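# Bend a rod into an arch in two sockets

## Task

Bend the rod into a standing arch so that each of its two ends sits in one of the board's two sockets; the arch must stay that way once the robot lets go.

## Robot and tools

Robot: two arms, left_arm and right_arm, each a six-joint arm with a parallel two-finger gripper and a wrist camera. Left_arm's base is near (-0.051, +0.360, +0.031) m and right_arm's near (+0.020, -0.259, +0.019) m in the scene frame, both turned only slightly about z. A camera stand sits behind them. Fixed cameras: cam_head_left, cam_head_right, cam_low; wrist cameras: cam_left_wrist, cam_right_wrist. All images are 896x504.

Frames. Scene frame: origin on the table surface midway between the nominal bases, +z up, +x out across the table, left_arm toward +y (arm names do not match image sides). Fixed cameras and the table use this frame. Each arm reports its hand pose, velocities and targets in its own base frame. Offsets you send are taken along the axes of that arm's current Hand target. On the gripper, +z runs out along the fingers and the fingers close along y. end_effector_position is the point between the pads, about 1 cm short of the tips.

The 14-number row (used by execute_actions and move). Order: dx, dy, dz, rx, ry, rz, opening for left_arm, then the same seven for right_arm. Both arms are always included. Each number lies in [-1, 1]. dx, dy, dz are a position offset (1.0 = 0.6 m), and rx, ry, rz form a single rotation vector (1.0 = 180 degrees). These six are offsets from the Hand target as it stood when the action or move began; they are not absolute poses. Every row in a list counts from that same starting point, never from the row before it. Sending the same offset in a new call therefore moves the arm further again. Sending six zeros asks the arm for its current Hand target once more. The opening is absolute: +1 is fully open (0.093 m) and -1 is shut. A 0 is a real opening command, so to keep a gripper as it is, resend its present value.

execute_actions(actions, cameras): actions is a list of actions. Each action holds up to 15 rows of 14 numbers, one row per 1/30 s step; if fewer rows are given, the last one is held to fill 15 steps. An empty list returns state plus all camera images. cameras takes names, ["all"] or []. An unknown name rejects the call.

move(target, speed, blend, opening_speed, grip_force, blocking, cameras): drives each gripper in a straight line to its target. target is one 14-number row, or a list of up to 15 rows, all counted as offsets from the Hand targets at the start. speed: m/s, 0.002 to 2.9, default 0.25; turning is capped at twice that in rad/s. Give one value, or one per target. blend: metres of corner rounding per target; 0 means stop at each target. opening_speed: rate of opening change per second on the -1..+1 scale, at least 0.2. grip_force: newtons per pad, 10 to 50, one value or one per arm; it stays in effect until changed, and closing below 50 is slow. blocking=false returns early while the move carries on. A move lasts at most 10 s. Paths do not avoid obstacles or the other arm. Grippers trail the path and overshoot more when moving fast or when the arm is stretched out. Do not route a path near an arm's own base, because that can flip its shoulder. The result ends with a move: line such as done, off_target, moving, held or fault, plus limits (paced = pose clipped, held = steps withheld).

wait(seconds 0..10): lets time pass while the arms hold their commands. stop: brakes a running move. zoom_image(camera, region [x0,y0,x1,y1] pixels, at most 504x504): a close-up of that camera's latest image. read_manual: licence text only. finished_scene(scene, integer 1..3): ends the current scene for good. Make no other call in that reply.

Reading results. Hand target is the last commanded pose after clipping, and the next offsets count from it. Grippers often stop short of it because of friction and weight, so compare the actual position and tilt against it. Send the remaining gap as an offset and correct any tilt. Commanded orientation is clipped to within 40 degrees of the measured one. grip_measured shows the motor position on the opening scale. The pads meet near -0.94, and each millimetre of object width adds about 0.0208; the reading may be up to 0.02 too high. To grip a rigid part firmly, command about 0.24 below its width reading. To release, command well above that reading. Joint positions end with the finger gap in metres. Joint torques include gravity; joints 1 to 3 wrap at ±28 N m. "within noise" means the joint velocities are essentially zero. A MOTOR HOT line appears at 75 °C. At 90 °C the arm folds up and stops working, and at 100 °C it collapses. Holding loads, reaching far out, or pushing against something heats the motors.

Cautions. Nothing may leave the table. Avoid drops, releasing parts while they move, fast impacts, hard pressing, and arm-to-arm contact (this includes closing one gripper on the other's fingers). Avoid loading the wrist camera cables. Contact becomes harder with higher speed and with a target set further past the contact point. An arm blocked by something keeps pushing until it is commanded back. Loose objects may get an occasional small shove. The arch has to stay in the sockets once the grippers let go.

Each tool is called after "Emit:" as name(argument=value, ...), one argument or row to a line, values as JSON.

## Session

Emit:
execute_actions(
  actions=[],
)

Scene clock: 0.00 s.
left_arm: end_effector_position=(+0.3954, +0.0182, +0.1048) grip_measured=+1.000 end_effector_quat_wxyz=(+0.606, -0.041, +0.791, +0.080) | right_arm: end_effector_position=(+0.3956, +0.0029, +0.0939) grip_measured=+1.000 end_effector_quat_wxyz=(+0.565, +0.007, +0.825, +0.008)
Joint positions: left_arm=[-0.049 1.591 0.362 0.966 -0.223 0.02 0.093] | right_arm=[0.008 1.536 0.406 0.76 0.002 0.024 0.093]
Joint velocities: within noise
Joint torques (N m): no reading
Heat: left arm: 30 °C; right arm: 31 °C.
Hand target: left_arm +0.3974, +0.0181, +0.1102; +0.612, -0.042, +0.786, +0.079 | right_arm +0.3993, +0.0030, +0.1027; +0.576, +0.007, +0.817, +0.009
Tool commands: left_gripper/opening=+1.0 right_gripper/opening=+1.0

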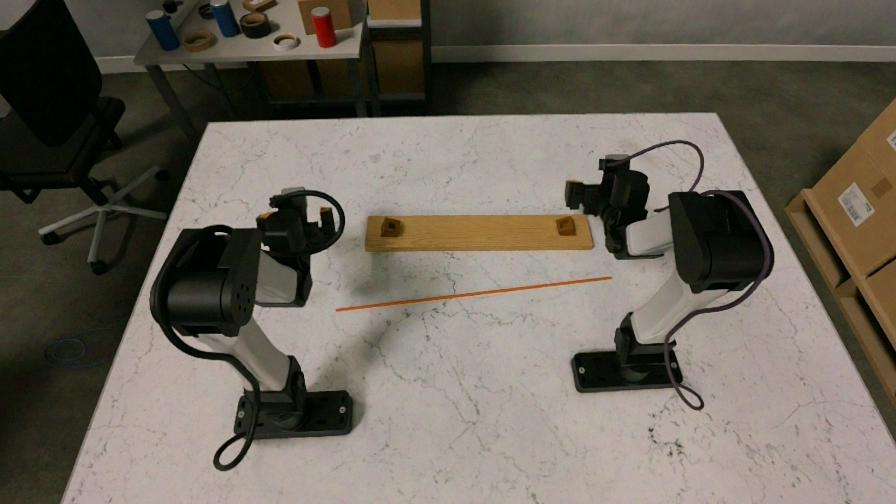

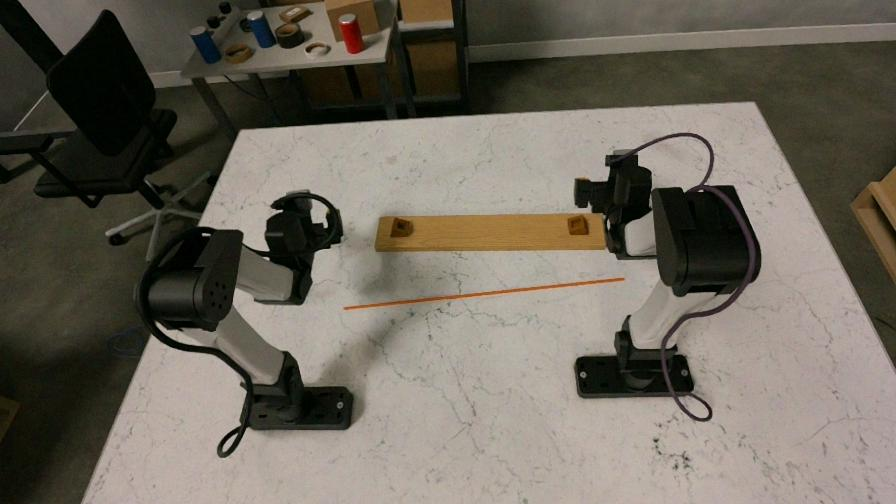

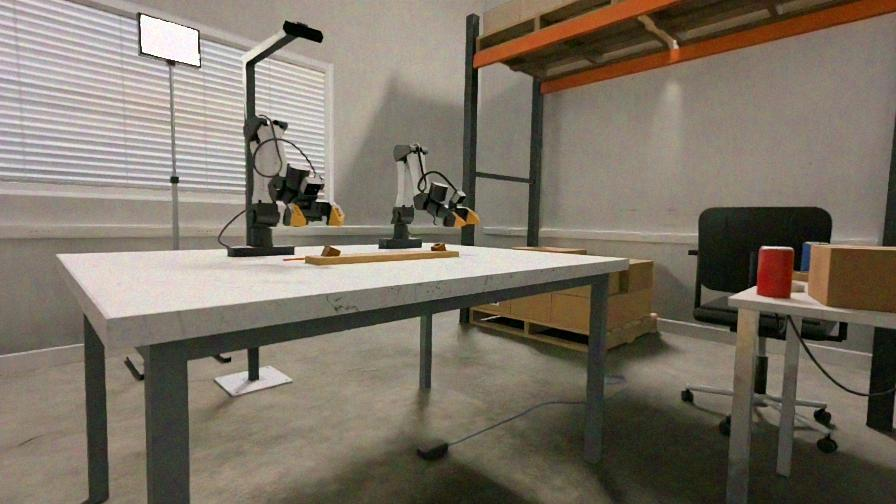

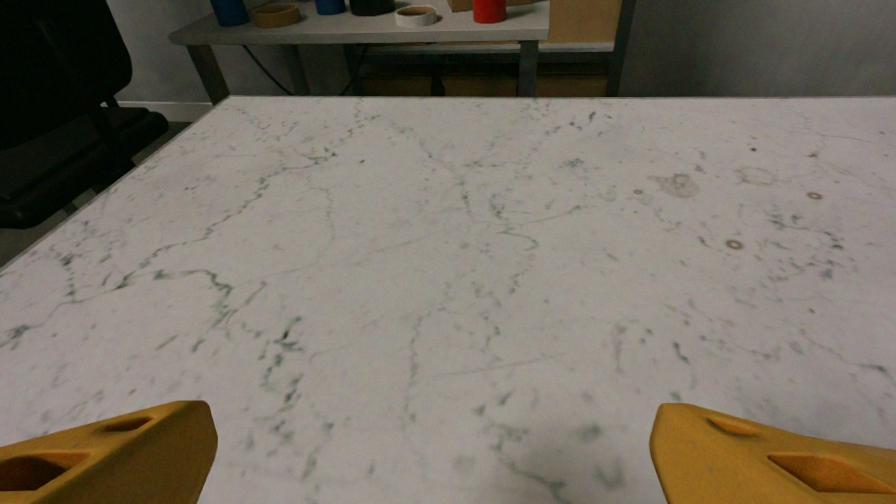

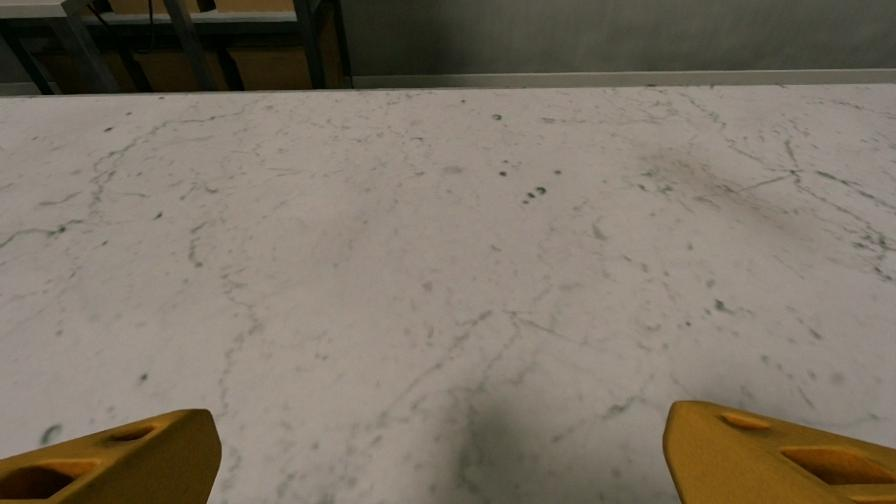

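Emit:
zoom_image(
  camera="cam_head_left",
  region=[350, 190, 480, 320],
)

Emit:
zoom_image(
  camera="cam_head_left",
  region=[510, 180, 640, 310],
)

Emit:
zoom_image(
  camera="cam_low",
  region=[270, 210, 490, 290],
)

Scaled by 3.877.

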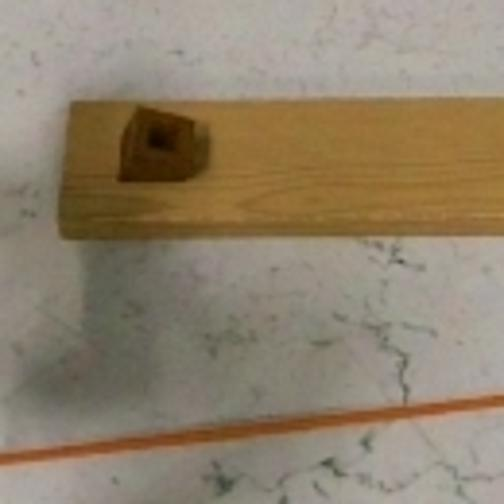

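Scaled by 3.877.

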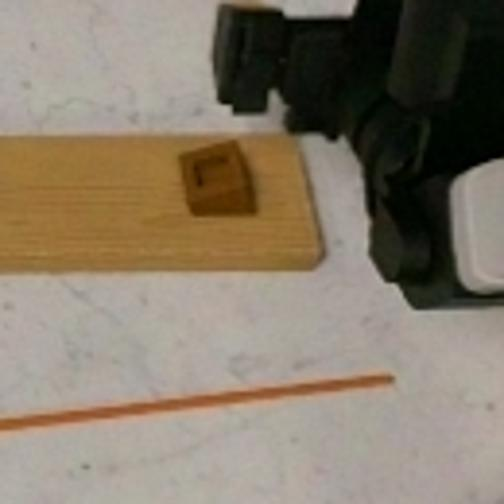

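Scaled by 2.291.

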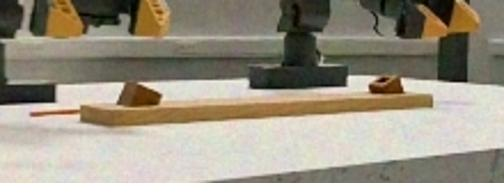

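Emit:
move(
  target=[-0.085,-0.130,-0.313,0.249,0.414,0.535,1,-0.055,0,-0.295,-0.195,0.419,-0.549,1],
  cameras=["all"],
)

Scene clock: 30.93 s.
left_arm: end_effector_position=(+0.2480, -0.0966, +0.1931) grip_measured=+1.000 end_effector_quat_wxyz=(-0.055, +0.684, +0.701, +0.194) | right_arm: end_effector_position=(+0.2449, +0.0010, +0.1875) grip_measured=+1.000 end_effector_quat_wxyz=(+0.158, +0.707, -0.661, +0.194)
Joint positions: left_arm=[-0.622 1.577 1.513 -1.56 -0.403 0.913 0.093] | right_arm=[0.337 1.516 1.4 -1.565 0.496 -1.274 0.093]
Joint torques (N m): left_arm=[-0.46 -6.6 4.33 0.01 -0.38 0.03] | right_arm=[0.66 -5.19 7.77 -0.01 0.24 -0.12]
Heat: left arm: 34 °C; right arm: 34 °C.
Hand target: left_arm +0.2433, -0.0932, +0.1986; -0.189, +0.661, +0.705, +0.177 | right_arm +0.2437, +0.0012, +0.1933; +0.176, +0.708, -0.657, +0.190
Off the commanded pose: left_arm 0.008 m, 16 deg | right_arm 0.006 m, 2 deg.
joint sent to its limit (left arm) — joint 4 (wrist pitch), lower limit. The joint targets are off in orientation, not in position.
joint sent to its limit (right arm) — joint 4 (wrist pitch), lower limit. The joint targets still meet the commanded pose.
move: off_target (left_arm)

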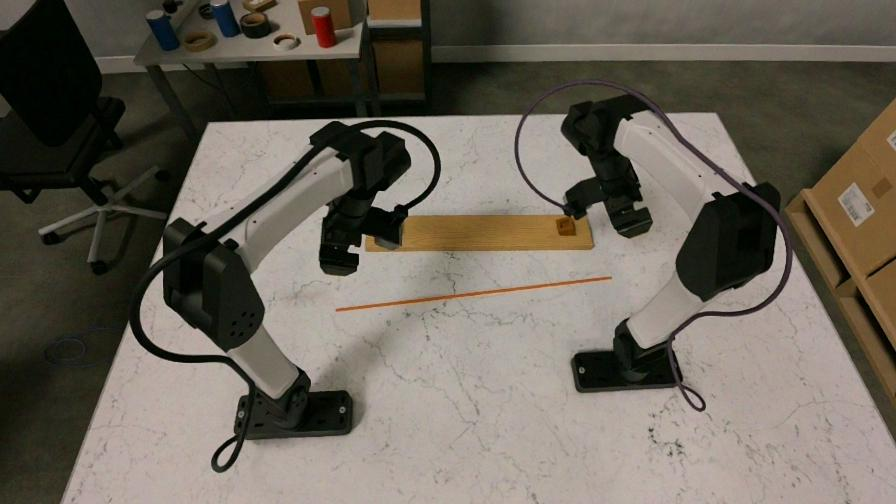

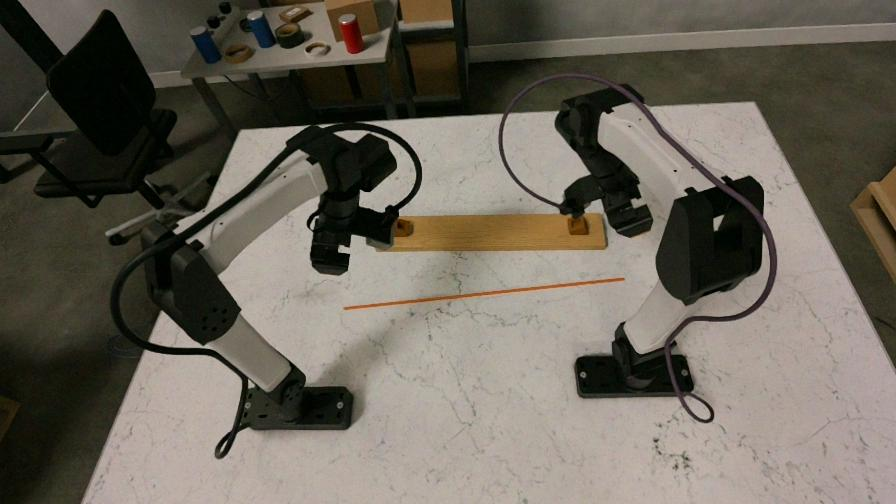

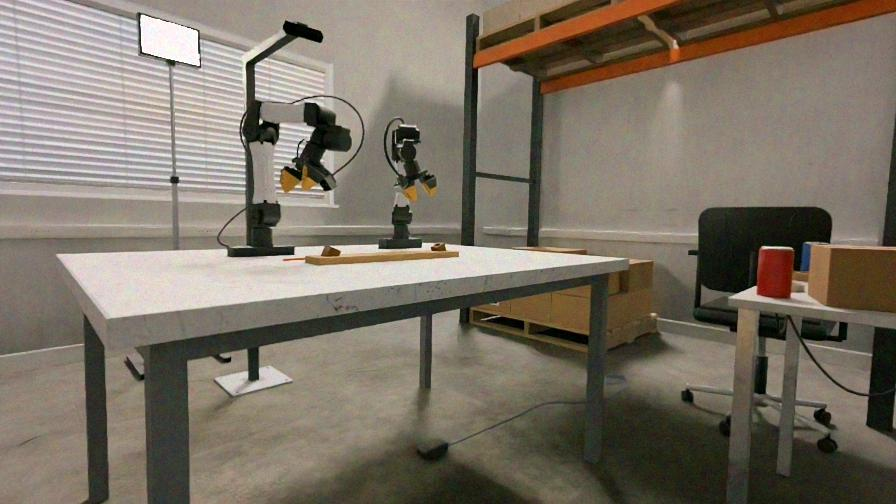

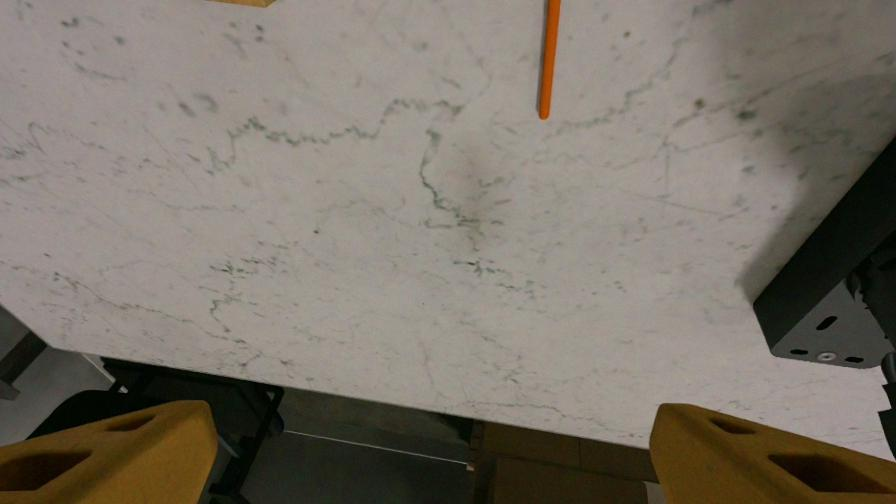

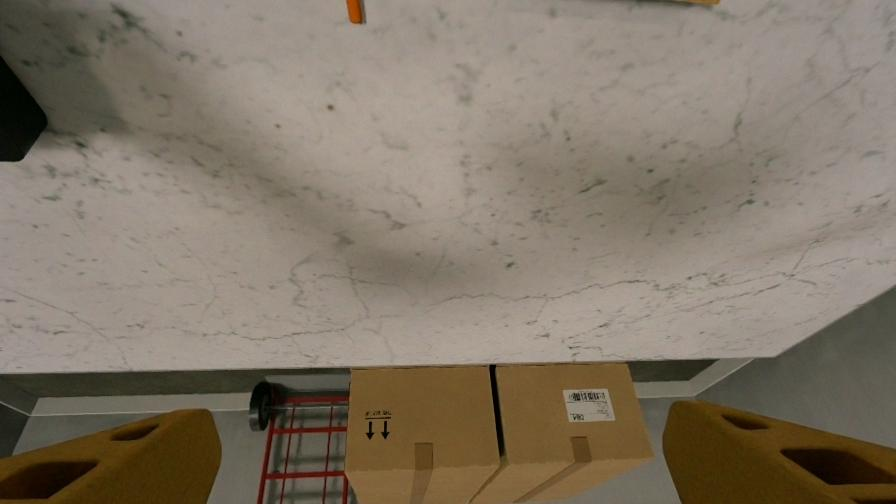

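Emit:
move(
  target=[-0.13,0.033,-0.075,0,0,0,1,-0.145,-0.05,-0.083,0,0,0,1],
  cameras=["cam_left_wrist","cam_right_wrist"],
)

Scene clock: 35.80 s.
left_arm: end_effector_position=(+0.2673, -0.1765, +0.1968) grip_measured=+1.000 end_effector_quat_wxyz=(-0.012, +0.701, +0.686, +0.196) | right_arm: end_effector_position=(+0.2634, +0.0980, +0.1881) grip_measured=+1.000 end_effector_quat_wxyz=(+0.096, +0.729, -0.642, +0.216)
Joint positions: left_arm=[-0.787 1.77 1.745 -1.567 -0.395 0.801 0.093] | right_arm=[0.63 1.66 1.558 -1.571 0.467 -1.045 0.093]
Joint torques (N m): left_arm=[-0.01 -5.15 6.95 0.16 -0.11 -0.16] | right_arm=[0.35 -4.75 9.96 0.09 0.03 0.07]
Heat: left arm: 33 °C; right arm: 34 °C.
Hand target: left_arm +0.2689, -0.1819, +0.1985; -0.189, +0.661, +0.705, +0.177 | right_arm +0.2662, +0.1034, +0.1929; +0.176, +0.708, -0.657, +0.190
Off the commanded pose: left_arm 0.006 m, 21 deg | right_arm 0.008 m, 10 deg.
joint sent to its limit (left arm) — joint 4 (wrist pitch), lower limit. The joint targets are off in orientation, not in position.
joint sent to its limit (right arm) — joint 4 (wrist pitch), lower limit. The joint targets are off in orientation, not in position.
move: off_target (left_arm, right_arm)
Images, in order (width x height): cam_left_wrist 896x504, cam_right_wrist 896x504.

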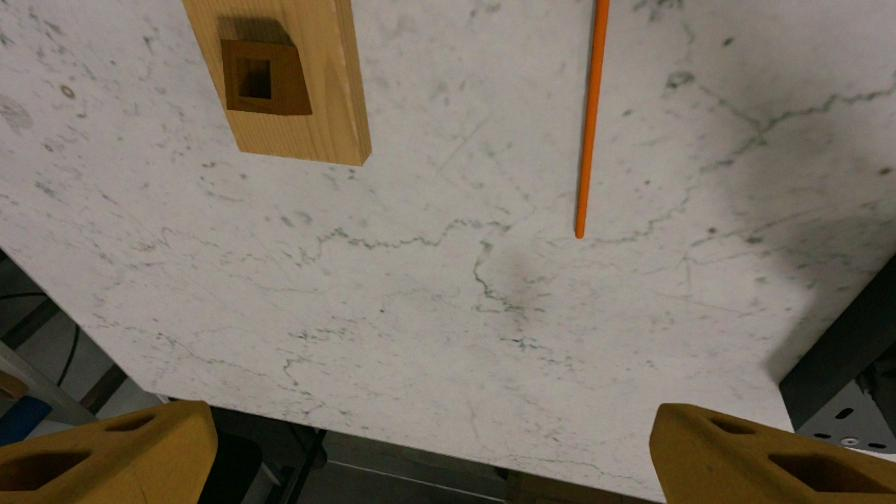

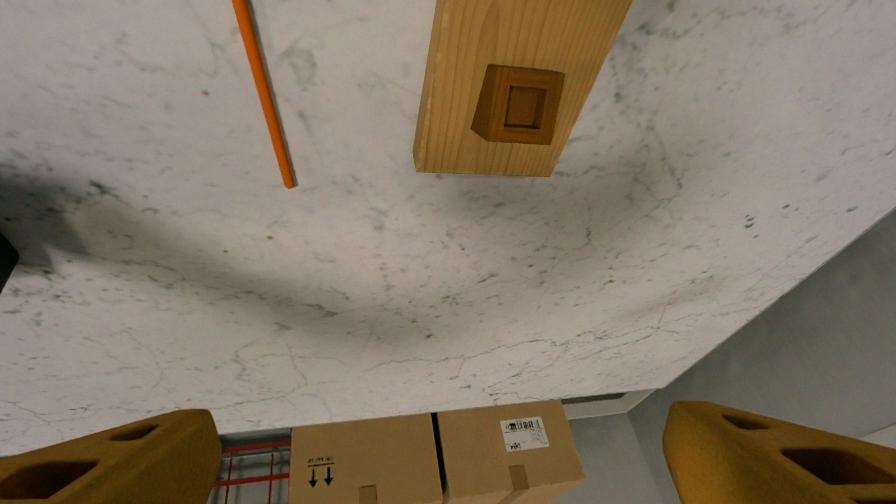

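Emit:
zoom_image(
  camera="cam_left_wrist",
  region=[180, 0, 380, 170],
)

Emit:
zoom_image(
  camera="cam_right_wrist",
  region=[400, 20, 600, 190],
)

Scaled by 2.520.

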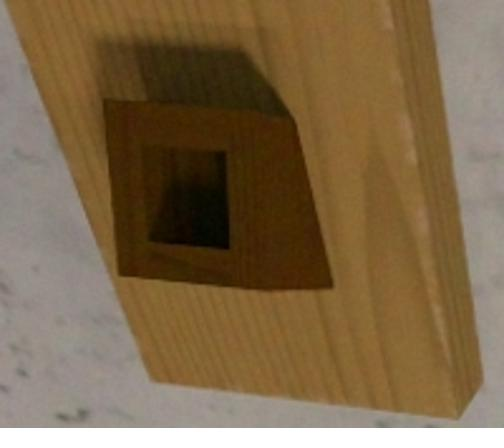

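Scaled by 2.520.

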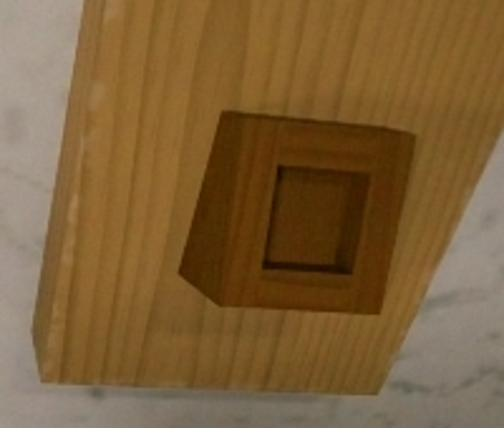

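Emit:
move(
  target=[-0.022,-0.042,0.315,0,0,0,1,-0.024,0.112,0.279,0,0,0,1],
  cameras=["cam_head_left","cam_left_wrist","cam_right_wrist"],
)

Scene clock: 53.27 s.
left_arm: end_effector_position=(+0.2372, -0.1006, +0.0318) grip_measured=+1.000 end_effector_quat_wxyz=(-0.189, +0.664, +0.702, +0.178) | right_arm: end_effector_position=(+0.2025, +0.0292, +0.0398) grip_measured=+1.000 end_effector_quat_wxyz=(+0.185, +0.709, -0.655, +0.185)
Joint positions: left_arm=[-0.652 1.907 1.188 -1.214 -0.39 0.79 0.093] | right_arm=[0.521 1.599 0.859 -1.095 0.465 -1.065 0.093]
Joint torques (N m): left_arm=[0.57 -5.46 3.92 -0.34 -0.19 -0.11] | right_arm=[-0.73 -6.11 4.81 -0.05 0.21 -0.11]
Heat: left arm: 34 °C; right arm: 37 °C.
Hand target: left_arm +0.2384, -0.1005, +0.0284; -0.189, +0.660, +0.705, +0.177 | right_arm +0.2045, +0.0272, +0.0407; +0.176, +0.708, -0.657, +0.190
Off the commanded pose: left_arm 0.004 m, 1 deg | right_arm 0.003 m, 1 deg.
move: done
Images, in order (width x height): cam_head_left 896x504, cam_left_wrist 896x504, cam_right_wrist 896x504.

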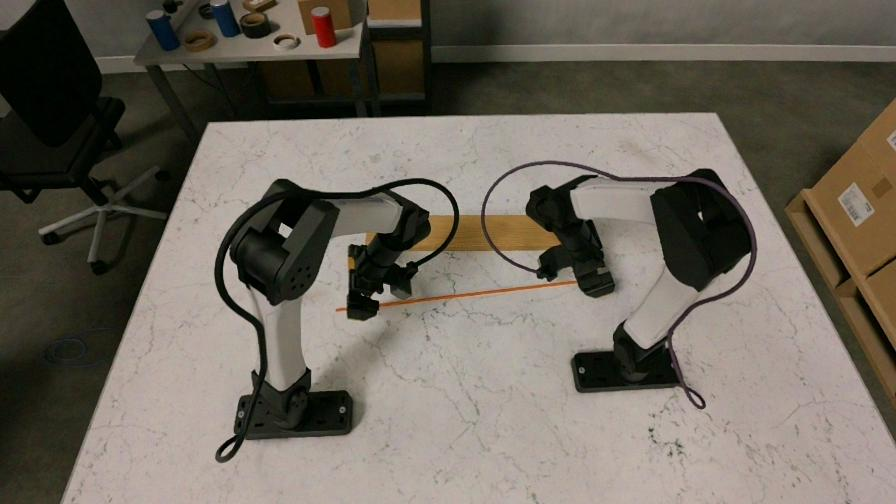

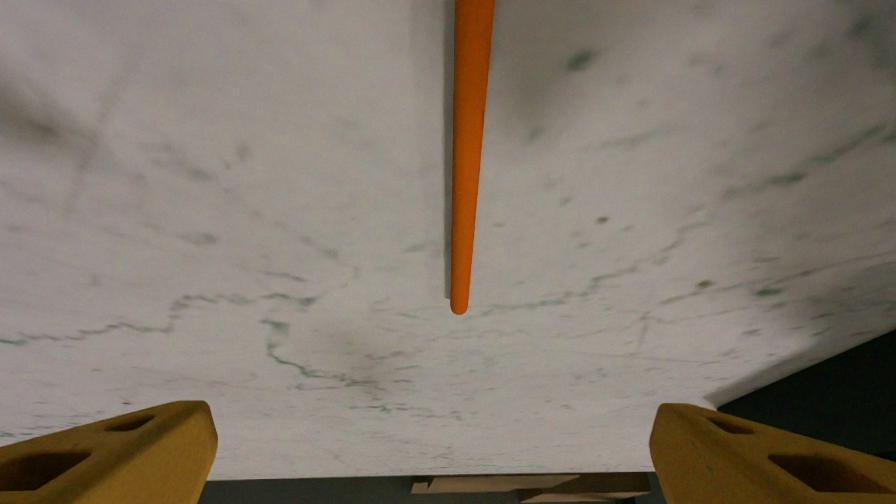

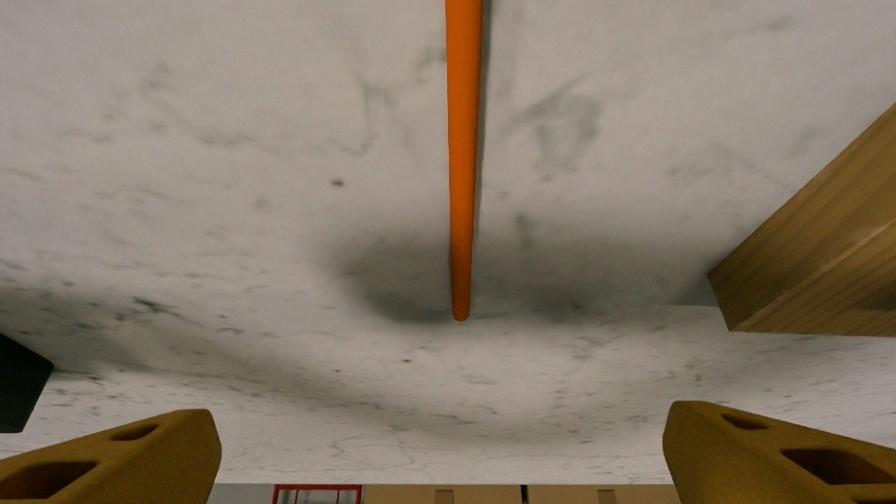

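Emit:
move(
  target=[-0.029,0,0.0506,0,0,0,1,-0.029,0,0.0506,0,0,0,1],
  cameras=["cam_left_wrist","cam_right_wrist"],
  speed=0.1,
)

Scene clock: 55.93 s.
left_arm: end_effector_position=(+0.2388, -0.1018, -0.0015) grip_measured=+1.000 end_effector_quat_wxyz=(-0.186, +0.663, +0.703, +0.178) | right_arm: end_effector_position=(+0.2042, +0.0302, +0.0095) grip_measured=+1.000 end_effector_quat_wxyz=(+0.172, +0.708, -0.658, +0.189)
Joint positions: left_arm=[-0.652 1.972 1.132 -1.084 -0.39 0.79 0.093] | right_arm=[0.521 1.651 0.78 -0.936 0.465 -1.067 0.093]
Joint torques (N m): left_arm=[0.58 -5.35 3.32 -0.34 -0.19 -0.1] | right_arm=[-0.65 -3.73 4.71 0.08 0.22 -0.1]
Heat: left arm: 34 °C; right arm: 37 °C.
Hand target: left_arm +0.2384, -0.1003, -0.0066; -0.189, +0.661, +0.705, +0.177 | right_arm +0.2045, +0.0271, +0.0057; +0.176, +0.708, -0.657, +0.190
Off the commanded pose: left_arm 0.005 m, 1 deg | right_arm 0.005 m, 0 deg.
move: done
Images, in order (width x height): cam_left_wrist 896x504, cam_right_wrist 896x504.

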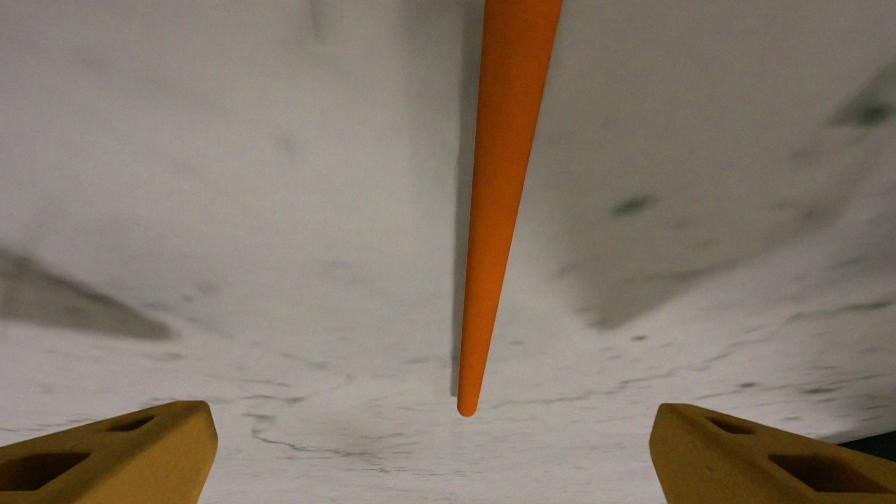

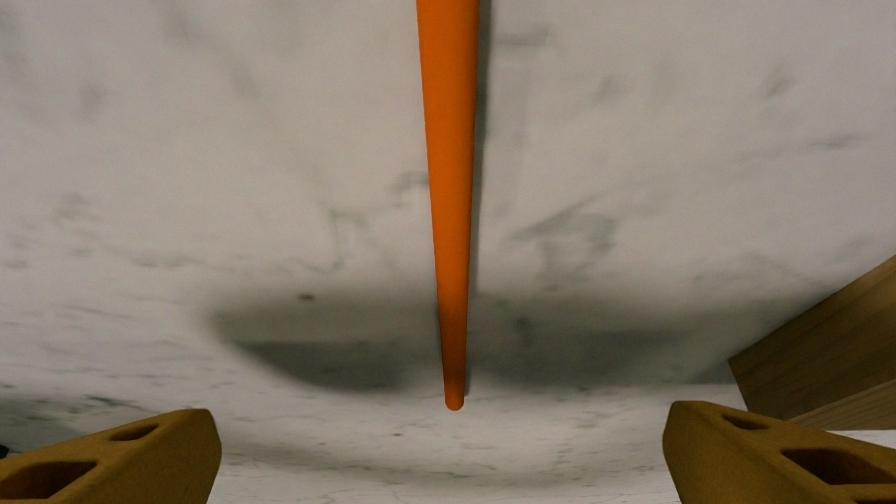

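Emit:
move(
  target=[
    [0.0115,0,0.0365,0,0,0,1,-0.003,0,0.028,0,0,0,1],
    [0.0115,0,0.0365,0,0,0,-1,-0.003,0,0.028,0,0,0,-1],
  ],
  cameras=["cam_left_wrist","cam_right_wrist"],
  speed=0.06,
  opening_speed=1,
)

Scene clock: 63.07 s.
left_arm: end_effector_position=(+0.2417, -0.0869, -0.0157) grip_measured=-0.945 end_effector_quat_wxyz=(-0.180, +0.659, +0.707, +0.184) | right_arm: end_effector_position=(+0.2062, +0.0223, -0.0053) grip_measured=-0.984 end_effector_quat_wxyz=(+0.173, +0.708, -0.657, +0.193)
Joint positions: left_arm=[-0.611 1.972 1.065 -0.991 -0.413 0.821 0] | right_arm=[0.492 1.681 0.737 -0.849 0.479 -1.098 0]
Joint torques (N m): left_arm=[0.87 -5.45 2.4 -0.3 -0.15 0.03] | right_arm=[-0.53 -3.79 4.36 0.11 0.12 -0.11]
Heat: left arm: 34 °C; right arm: 36 °C.
Hand target: left_arm +0.2373, -0.0835, -0.0221; -0.189, +0.661, +0.705, +0.177 | right_arm +0.2050, +0.0202, -0.0097; +0.176, +0.708, -0.657, +0.190
Off the commanded pose: left_arm 0.009 m, 1 deg | right_arm 0.005 m, 1 deg.
move: done
Images, in order (width x height): cam_left_wrist 896x504, cam_right_wrist 896x504.

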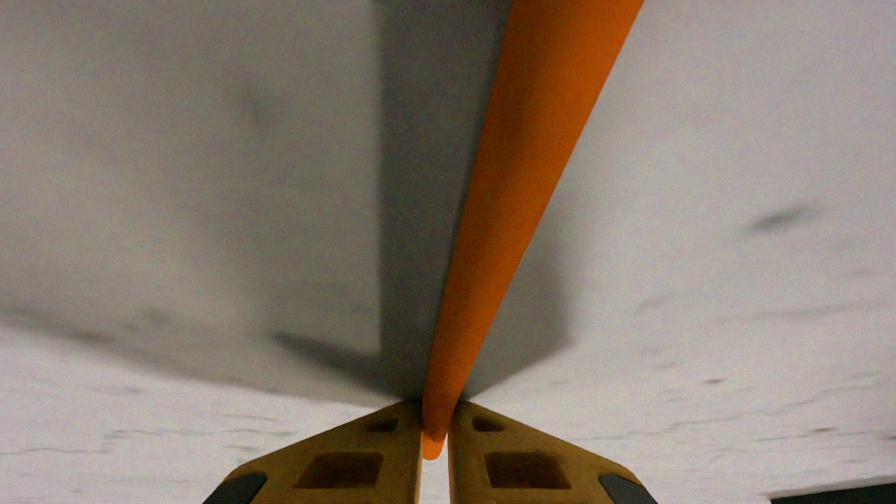

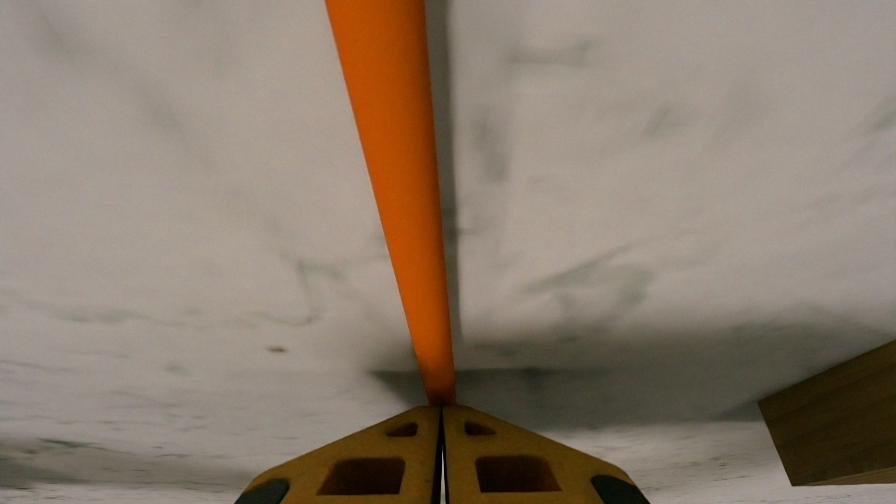

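Emit:
move(
  target=[
    [0,0,0,0,0,0,-0.5,0,0,0,0,0,0,-0.5],
    [-0.0058,0,0.010,0,0,0,-0.5,-0.0068,0,0.0118,0,0,0,-0.5],
    [-0.0058,0,0.010,0,0,0,-1,-0.0068,0,0.0118,0,0,0,-1],
  ],
  cameras=["cam_left_wrist","cam_right_wrist"],
  speed=0.03,
  opening_speed=1,
)

Scene clock: 68.53 s.
left_arm: end_effector_position=(+0.2412, -0.0866, -0.0159) grip_measured=-0.945 end_effector_quat_wxyz=(-0.181, +0.660, +0.706, +0.184) | right_arm: end_effector_position=(+0.2042, +0.0212, -0.0109) grip_measured=-0.964 end_effector_quat_wxyz=(+0.178, +0.708, -0.656, +0.192)
Joint positions: left_arm=[-0.611 1.972 1.063 -0.991 -0.412 0.823 0] | right_arm=[0.492 1.699 0.726 -0.829 0.48 -1.099 0]
Joint torques (N m): left_arm=[0.94 -4.22 1.62 -0.05 -0.14 -0.02] | right_arm=[-0.58 -3.32 3.97 0.25 0.1 -0.09]
Heat: left arm: 34 °C; right arm: 35 °C.
Hand target: left_arm +0.2373, -0.0835, -0.0290; -0.189, +0.661, +0.705, +0.177 | right_arm +0.2051, +0.0202, -0.0179; +0.176, +0.708, -0.657, +0.190
Off the commanded pose: left_arm 0.014 m, 1 deg | right_arm 0.007 m, 0 deg.
move: off_target (left_arm); target 3's new opening was sent with left_arm's hand 0.014 m and 1 deg from that target
Images, in order (width x height): cam_left_wrist 896x504, cam_right_wrist 896x504.

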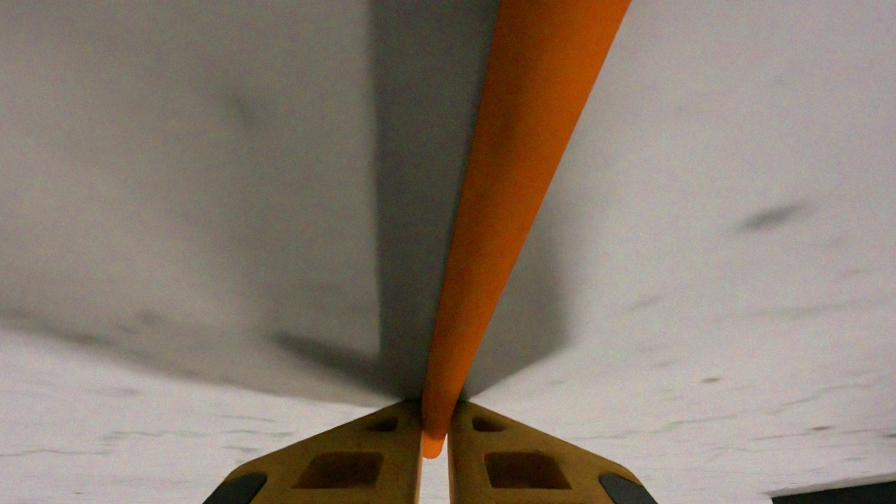

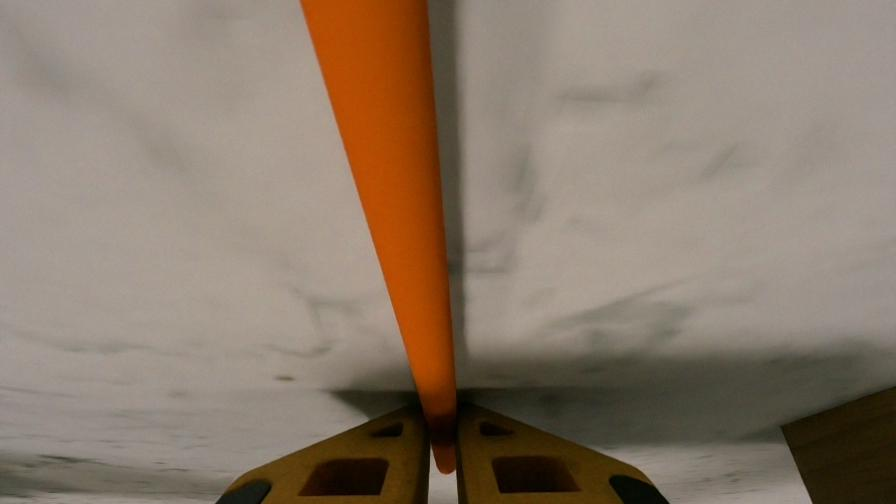

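Emit:
move(
  target=[
    [0.05,0,-0.0868,0,0,0,-1,0.05,0,-0.0868,0,0,0,-1],
    [0.136,0.1,-0.249,0,-0.11,0,-1,0.144,-0.1,-0.235,0,-0.11,0,-1],
  ],
  cameras=["all"],
  speed=0.15,
  blend=0.02,
)

Scene clock: 77.73 s.
left_arm: end_effector_position=(+0.2968, -0.0859, +0.1310) grip_measured=-0.961 end_effector_quat_wxyz=(-0.074, +0.681, +0.726, +0.061) | right_arm: end_effector_position=(+0.2622, +0.0219, +0.1433) grip_measured=-0.974 end_effector_quat_wxyz=(+0.062, +0.730, -0.677, +0.070)
Joint positions: left_arm=[-0.373 1.792 1.547 -1.42 -0.169 1.126 0] | right_arm=[0.202 1.547 1.328 -1.372 0.186 -1.442 0]
Joint torques (N m): left_arm=[1.2 -7.64 6.74 -0.12 -0.01 0.03] | right_arm=[-0.9 -4.05 9.66 0.15 -0.14 -0.17]
Heat: left arm: 35 °C; right arm: 35 °C.
Hand target: left_arm +0.2975, -0.0836, +0.1411; -0.065, +0.681, +0.727, +0.061 | right_arm +0.2652, +0.0206, +0.1475; +0.061, +0.730, -0.678, +0.065
Off the commanded pose: left_arm 0.010 m, 1 deg | right_arm 0.005 m, 1 deg.
move: done

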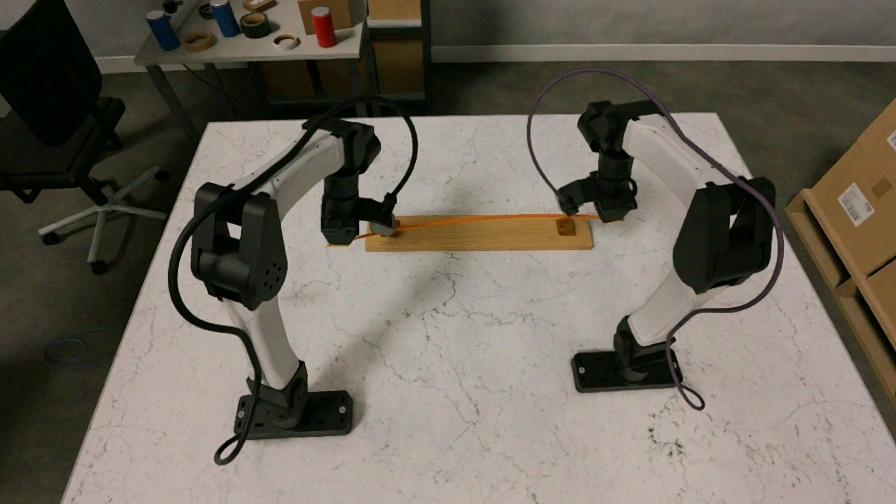

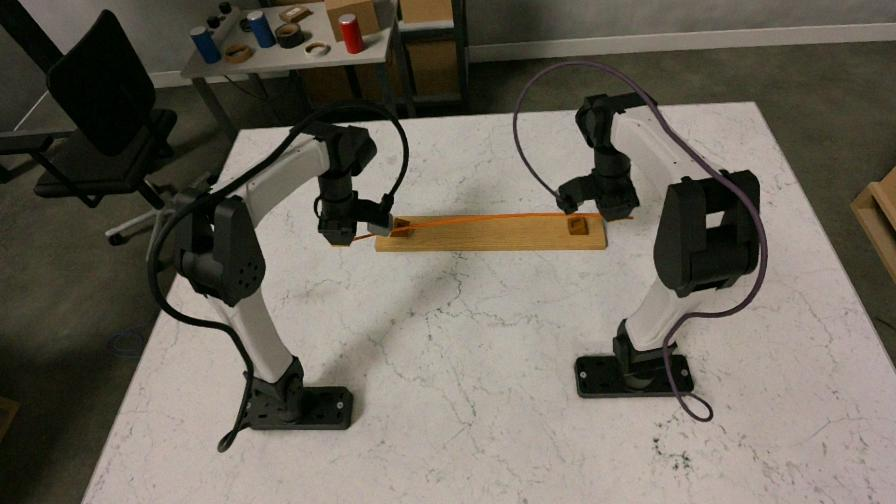

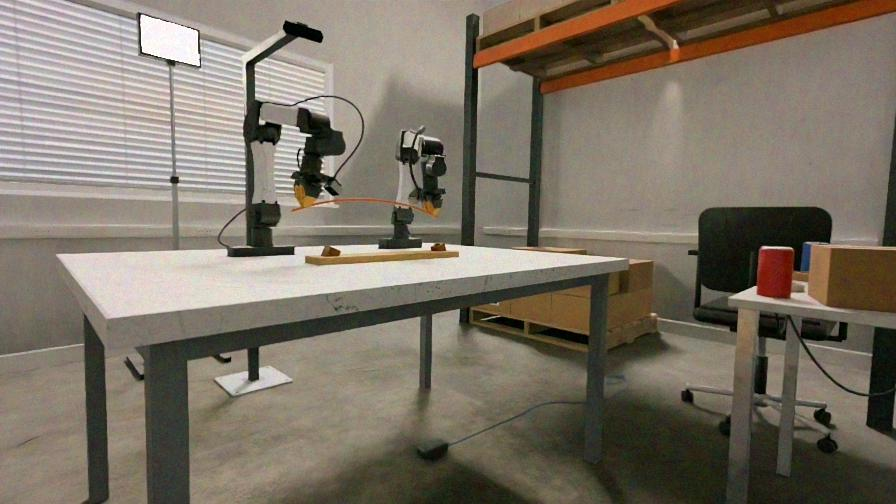

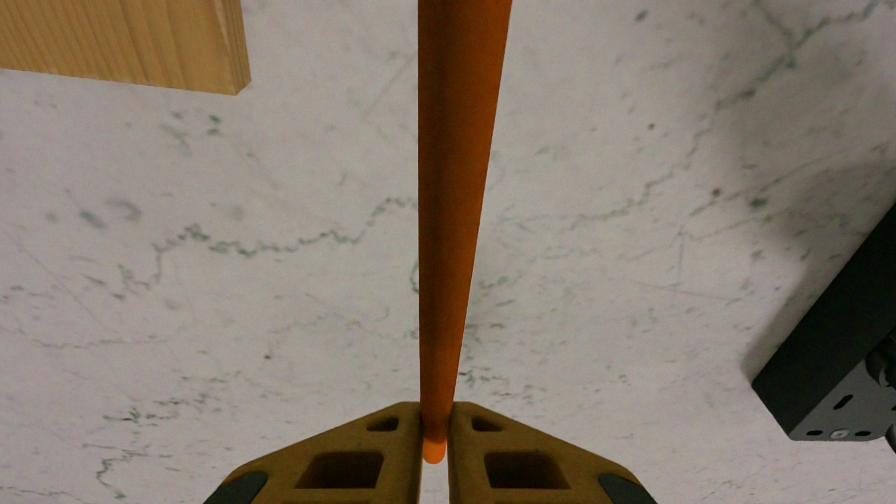

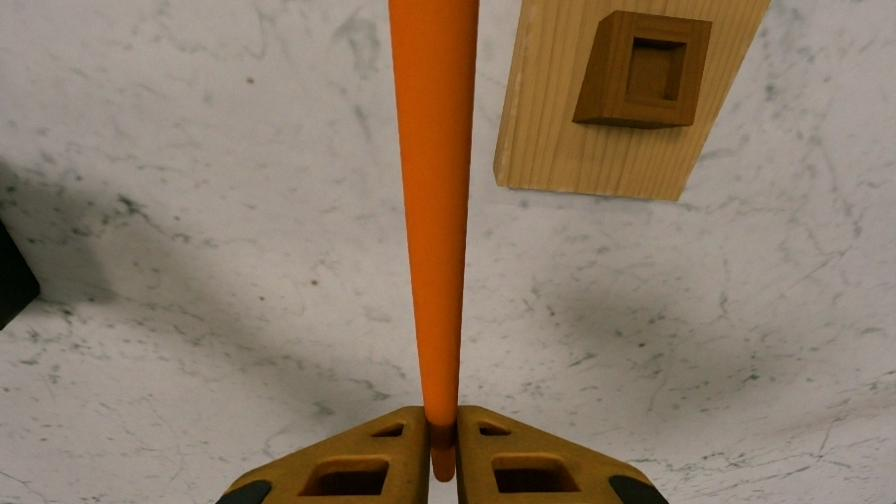

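Emit:
move(
  target=[-0.223,0.209,0.051,0,-0.233,0.033,-1,-0.136,-0.1275,0.070,0,-0.233,0.024,-1],
  cameras=["all"],
  speed=0.15,
)

Scene clock: 89.53 s.
left_arm: end_effector_position=(+0.4262, -0.1724, +0.0812) grip_measured=-0.962 end_effector_quat_wxyz=(+0.159, +0.684, +0.694, -0.158) | right_arm: end_effector_position=(+0.3231, +0.0784, +0.0839) grip_measured=-0.974 end_effector_quat_wxyz=(-0.144, +0.674, -0.702, -0.178)
Joint positions: left_arm=[-0.228 2.207 1.888 -1.138 0.44 1.304 0] | right_arm=[0.01 1.829 1.348 -1.127 -0.461 -1.529 0]
Joint torques (N m): left_arm=[-2.63 -7.73 7.66 0.71 1.29 0.03] | right_arm=[1.58 -5.79 9.24 0.58 -1.58 -0.16]
Heat: left arm: 36 °C; right arm: 36 °C.
Hand target: left_arm +0.4307, -0.2015, +0.0872; +0.196, +0.694, +0.666, -0.190 | right_arm +0.3361, +0.0989, +0.0917; -0.188, +0.680, -0.681, -0.198
Off the commanded pose: left_arm 0.030 m, 6 deg | right_arm 0.025 m, 6 deg.
move: off_target (left_arm, right_arm)

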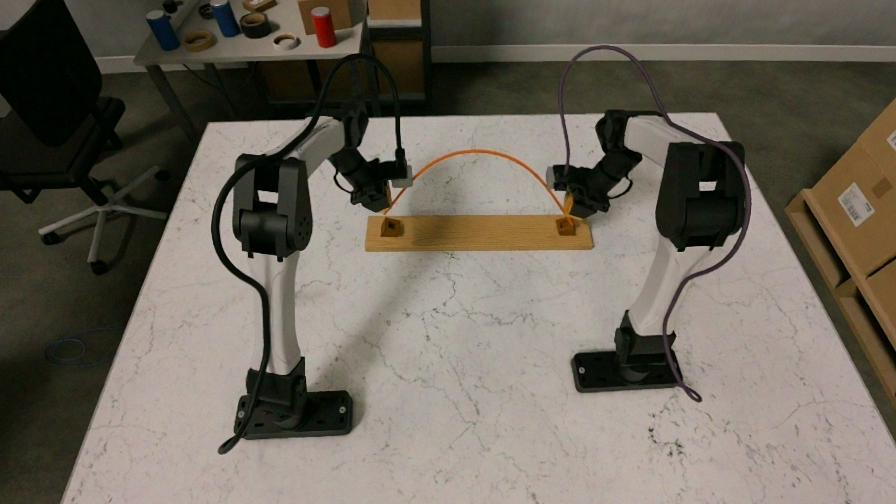

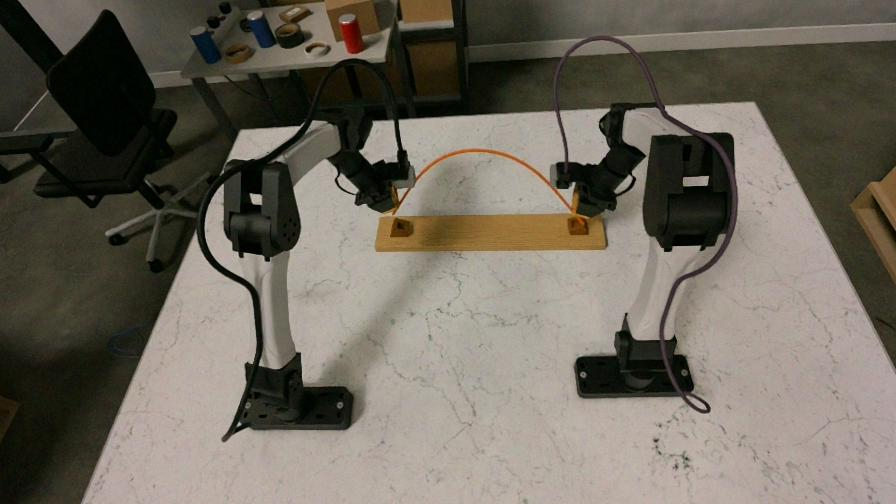

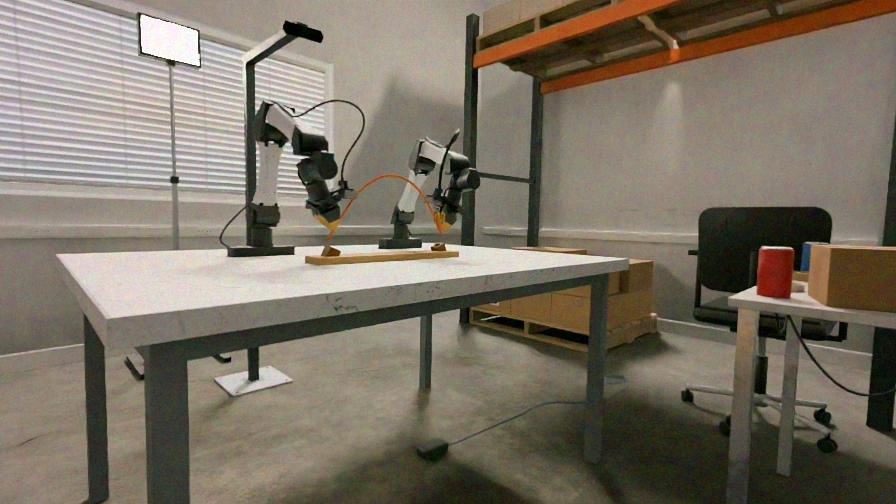

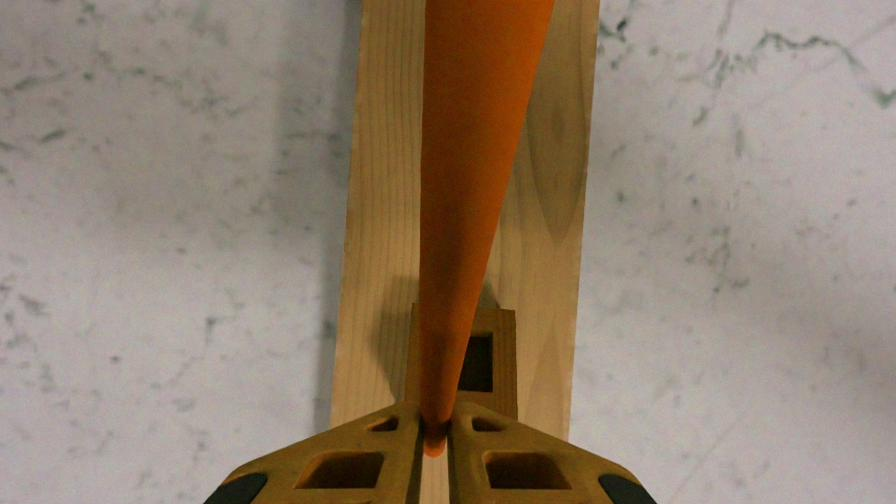

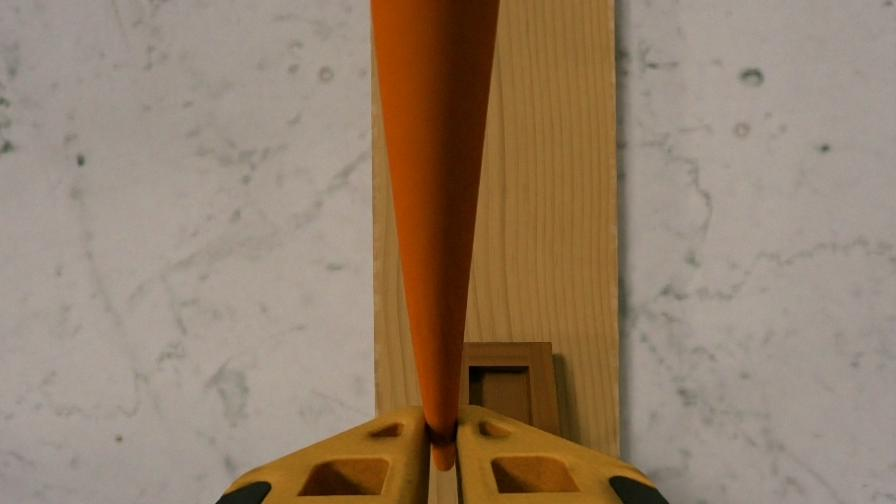

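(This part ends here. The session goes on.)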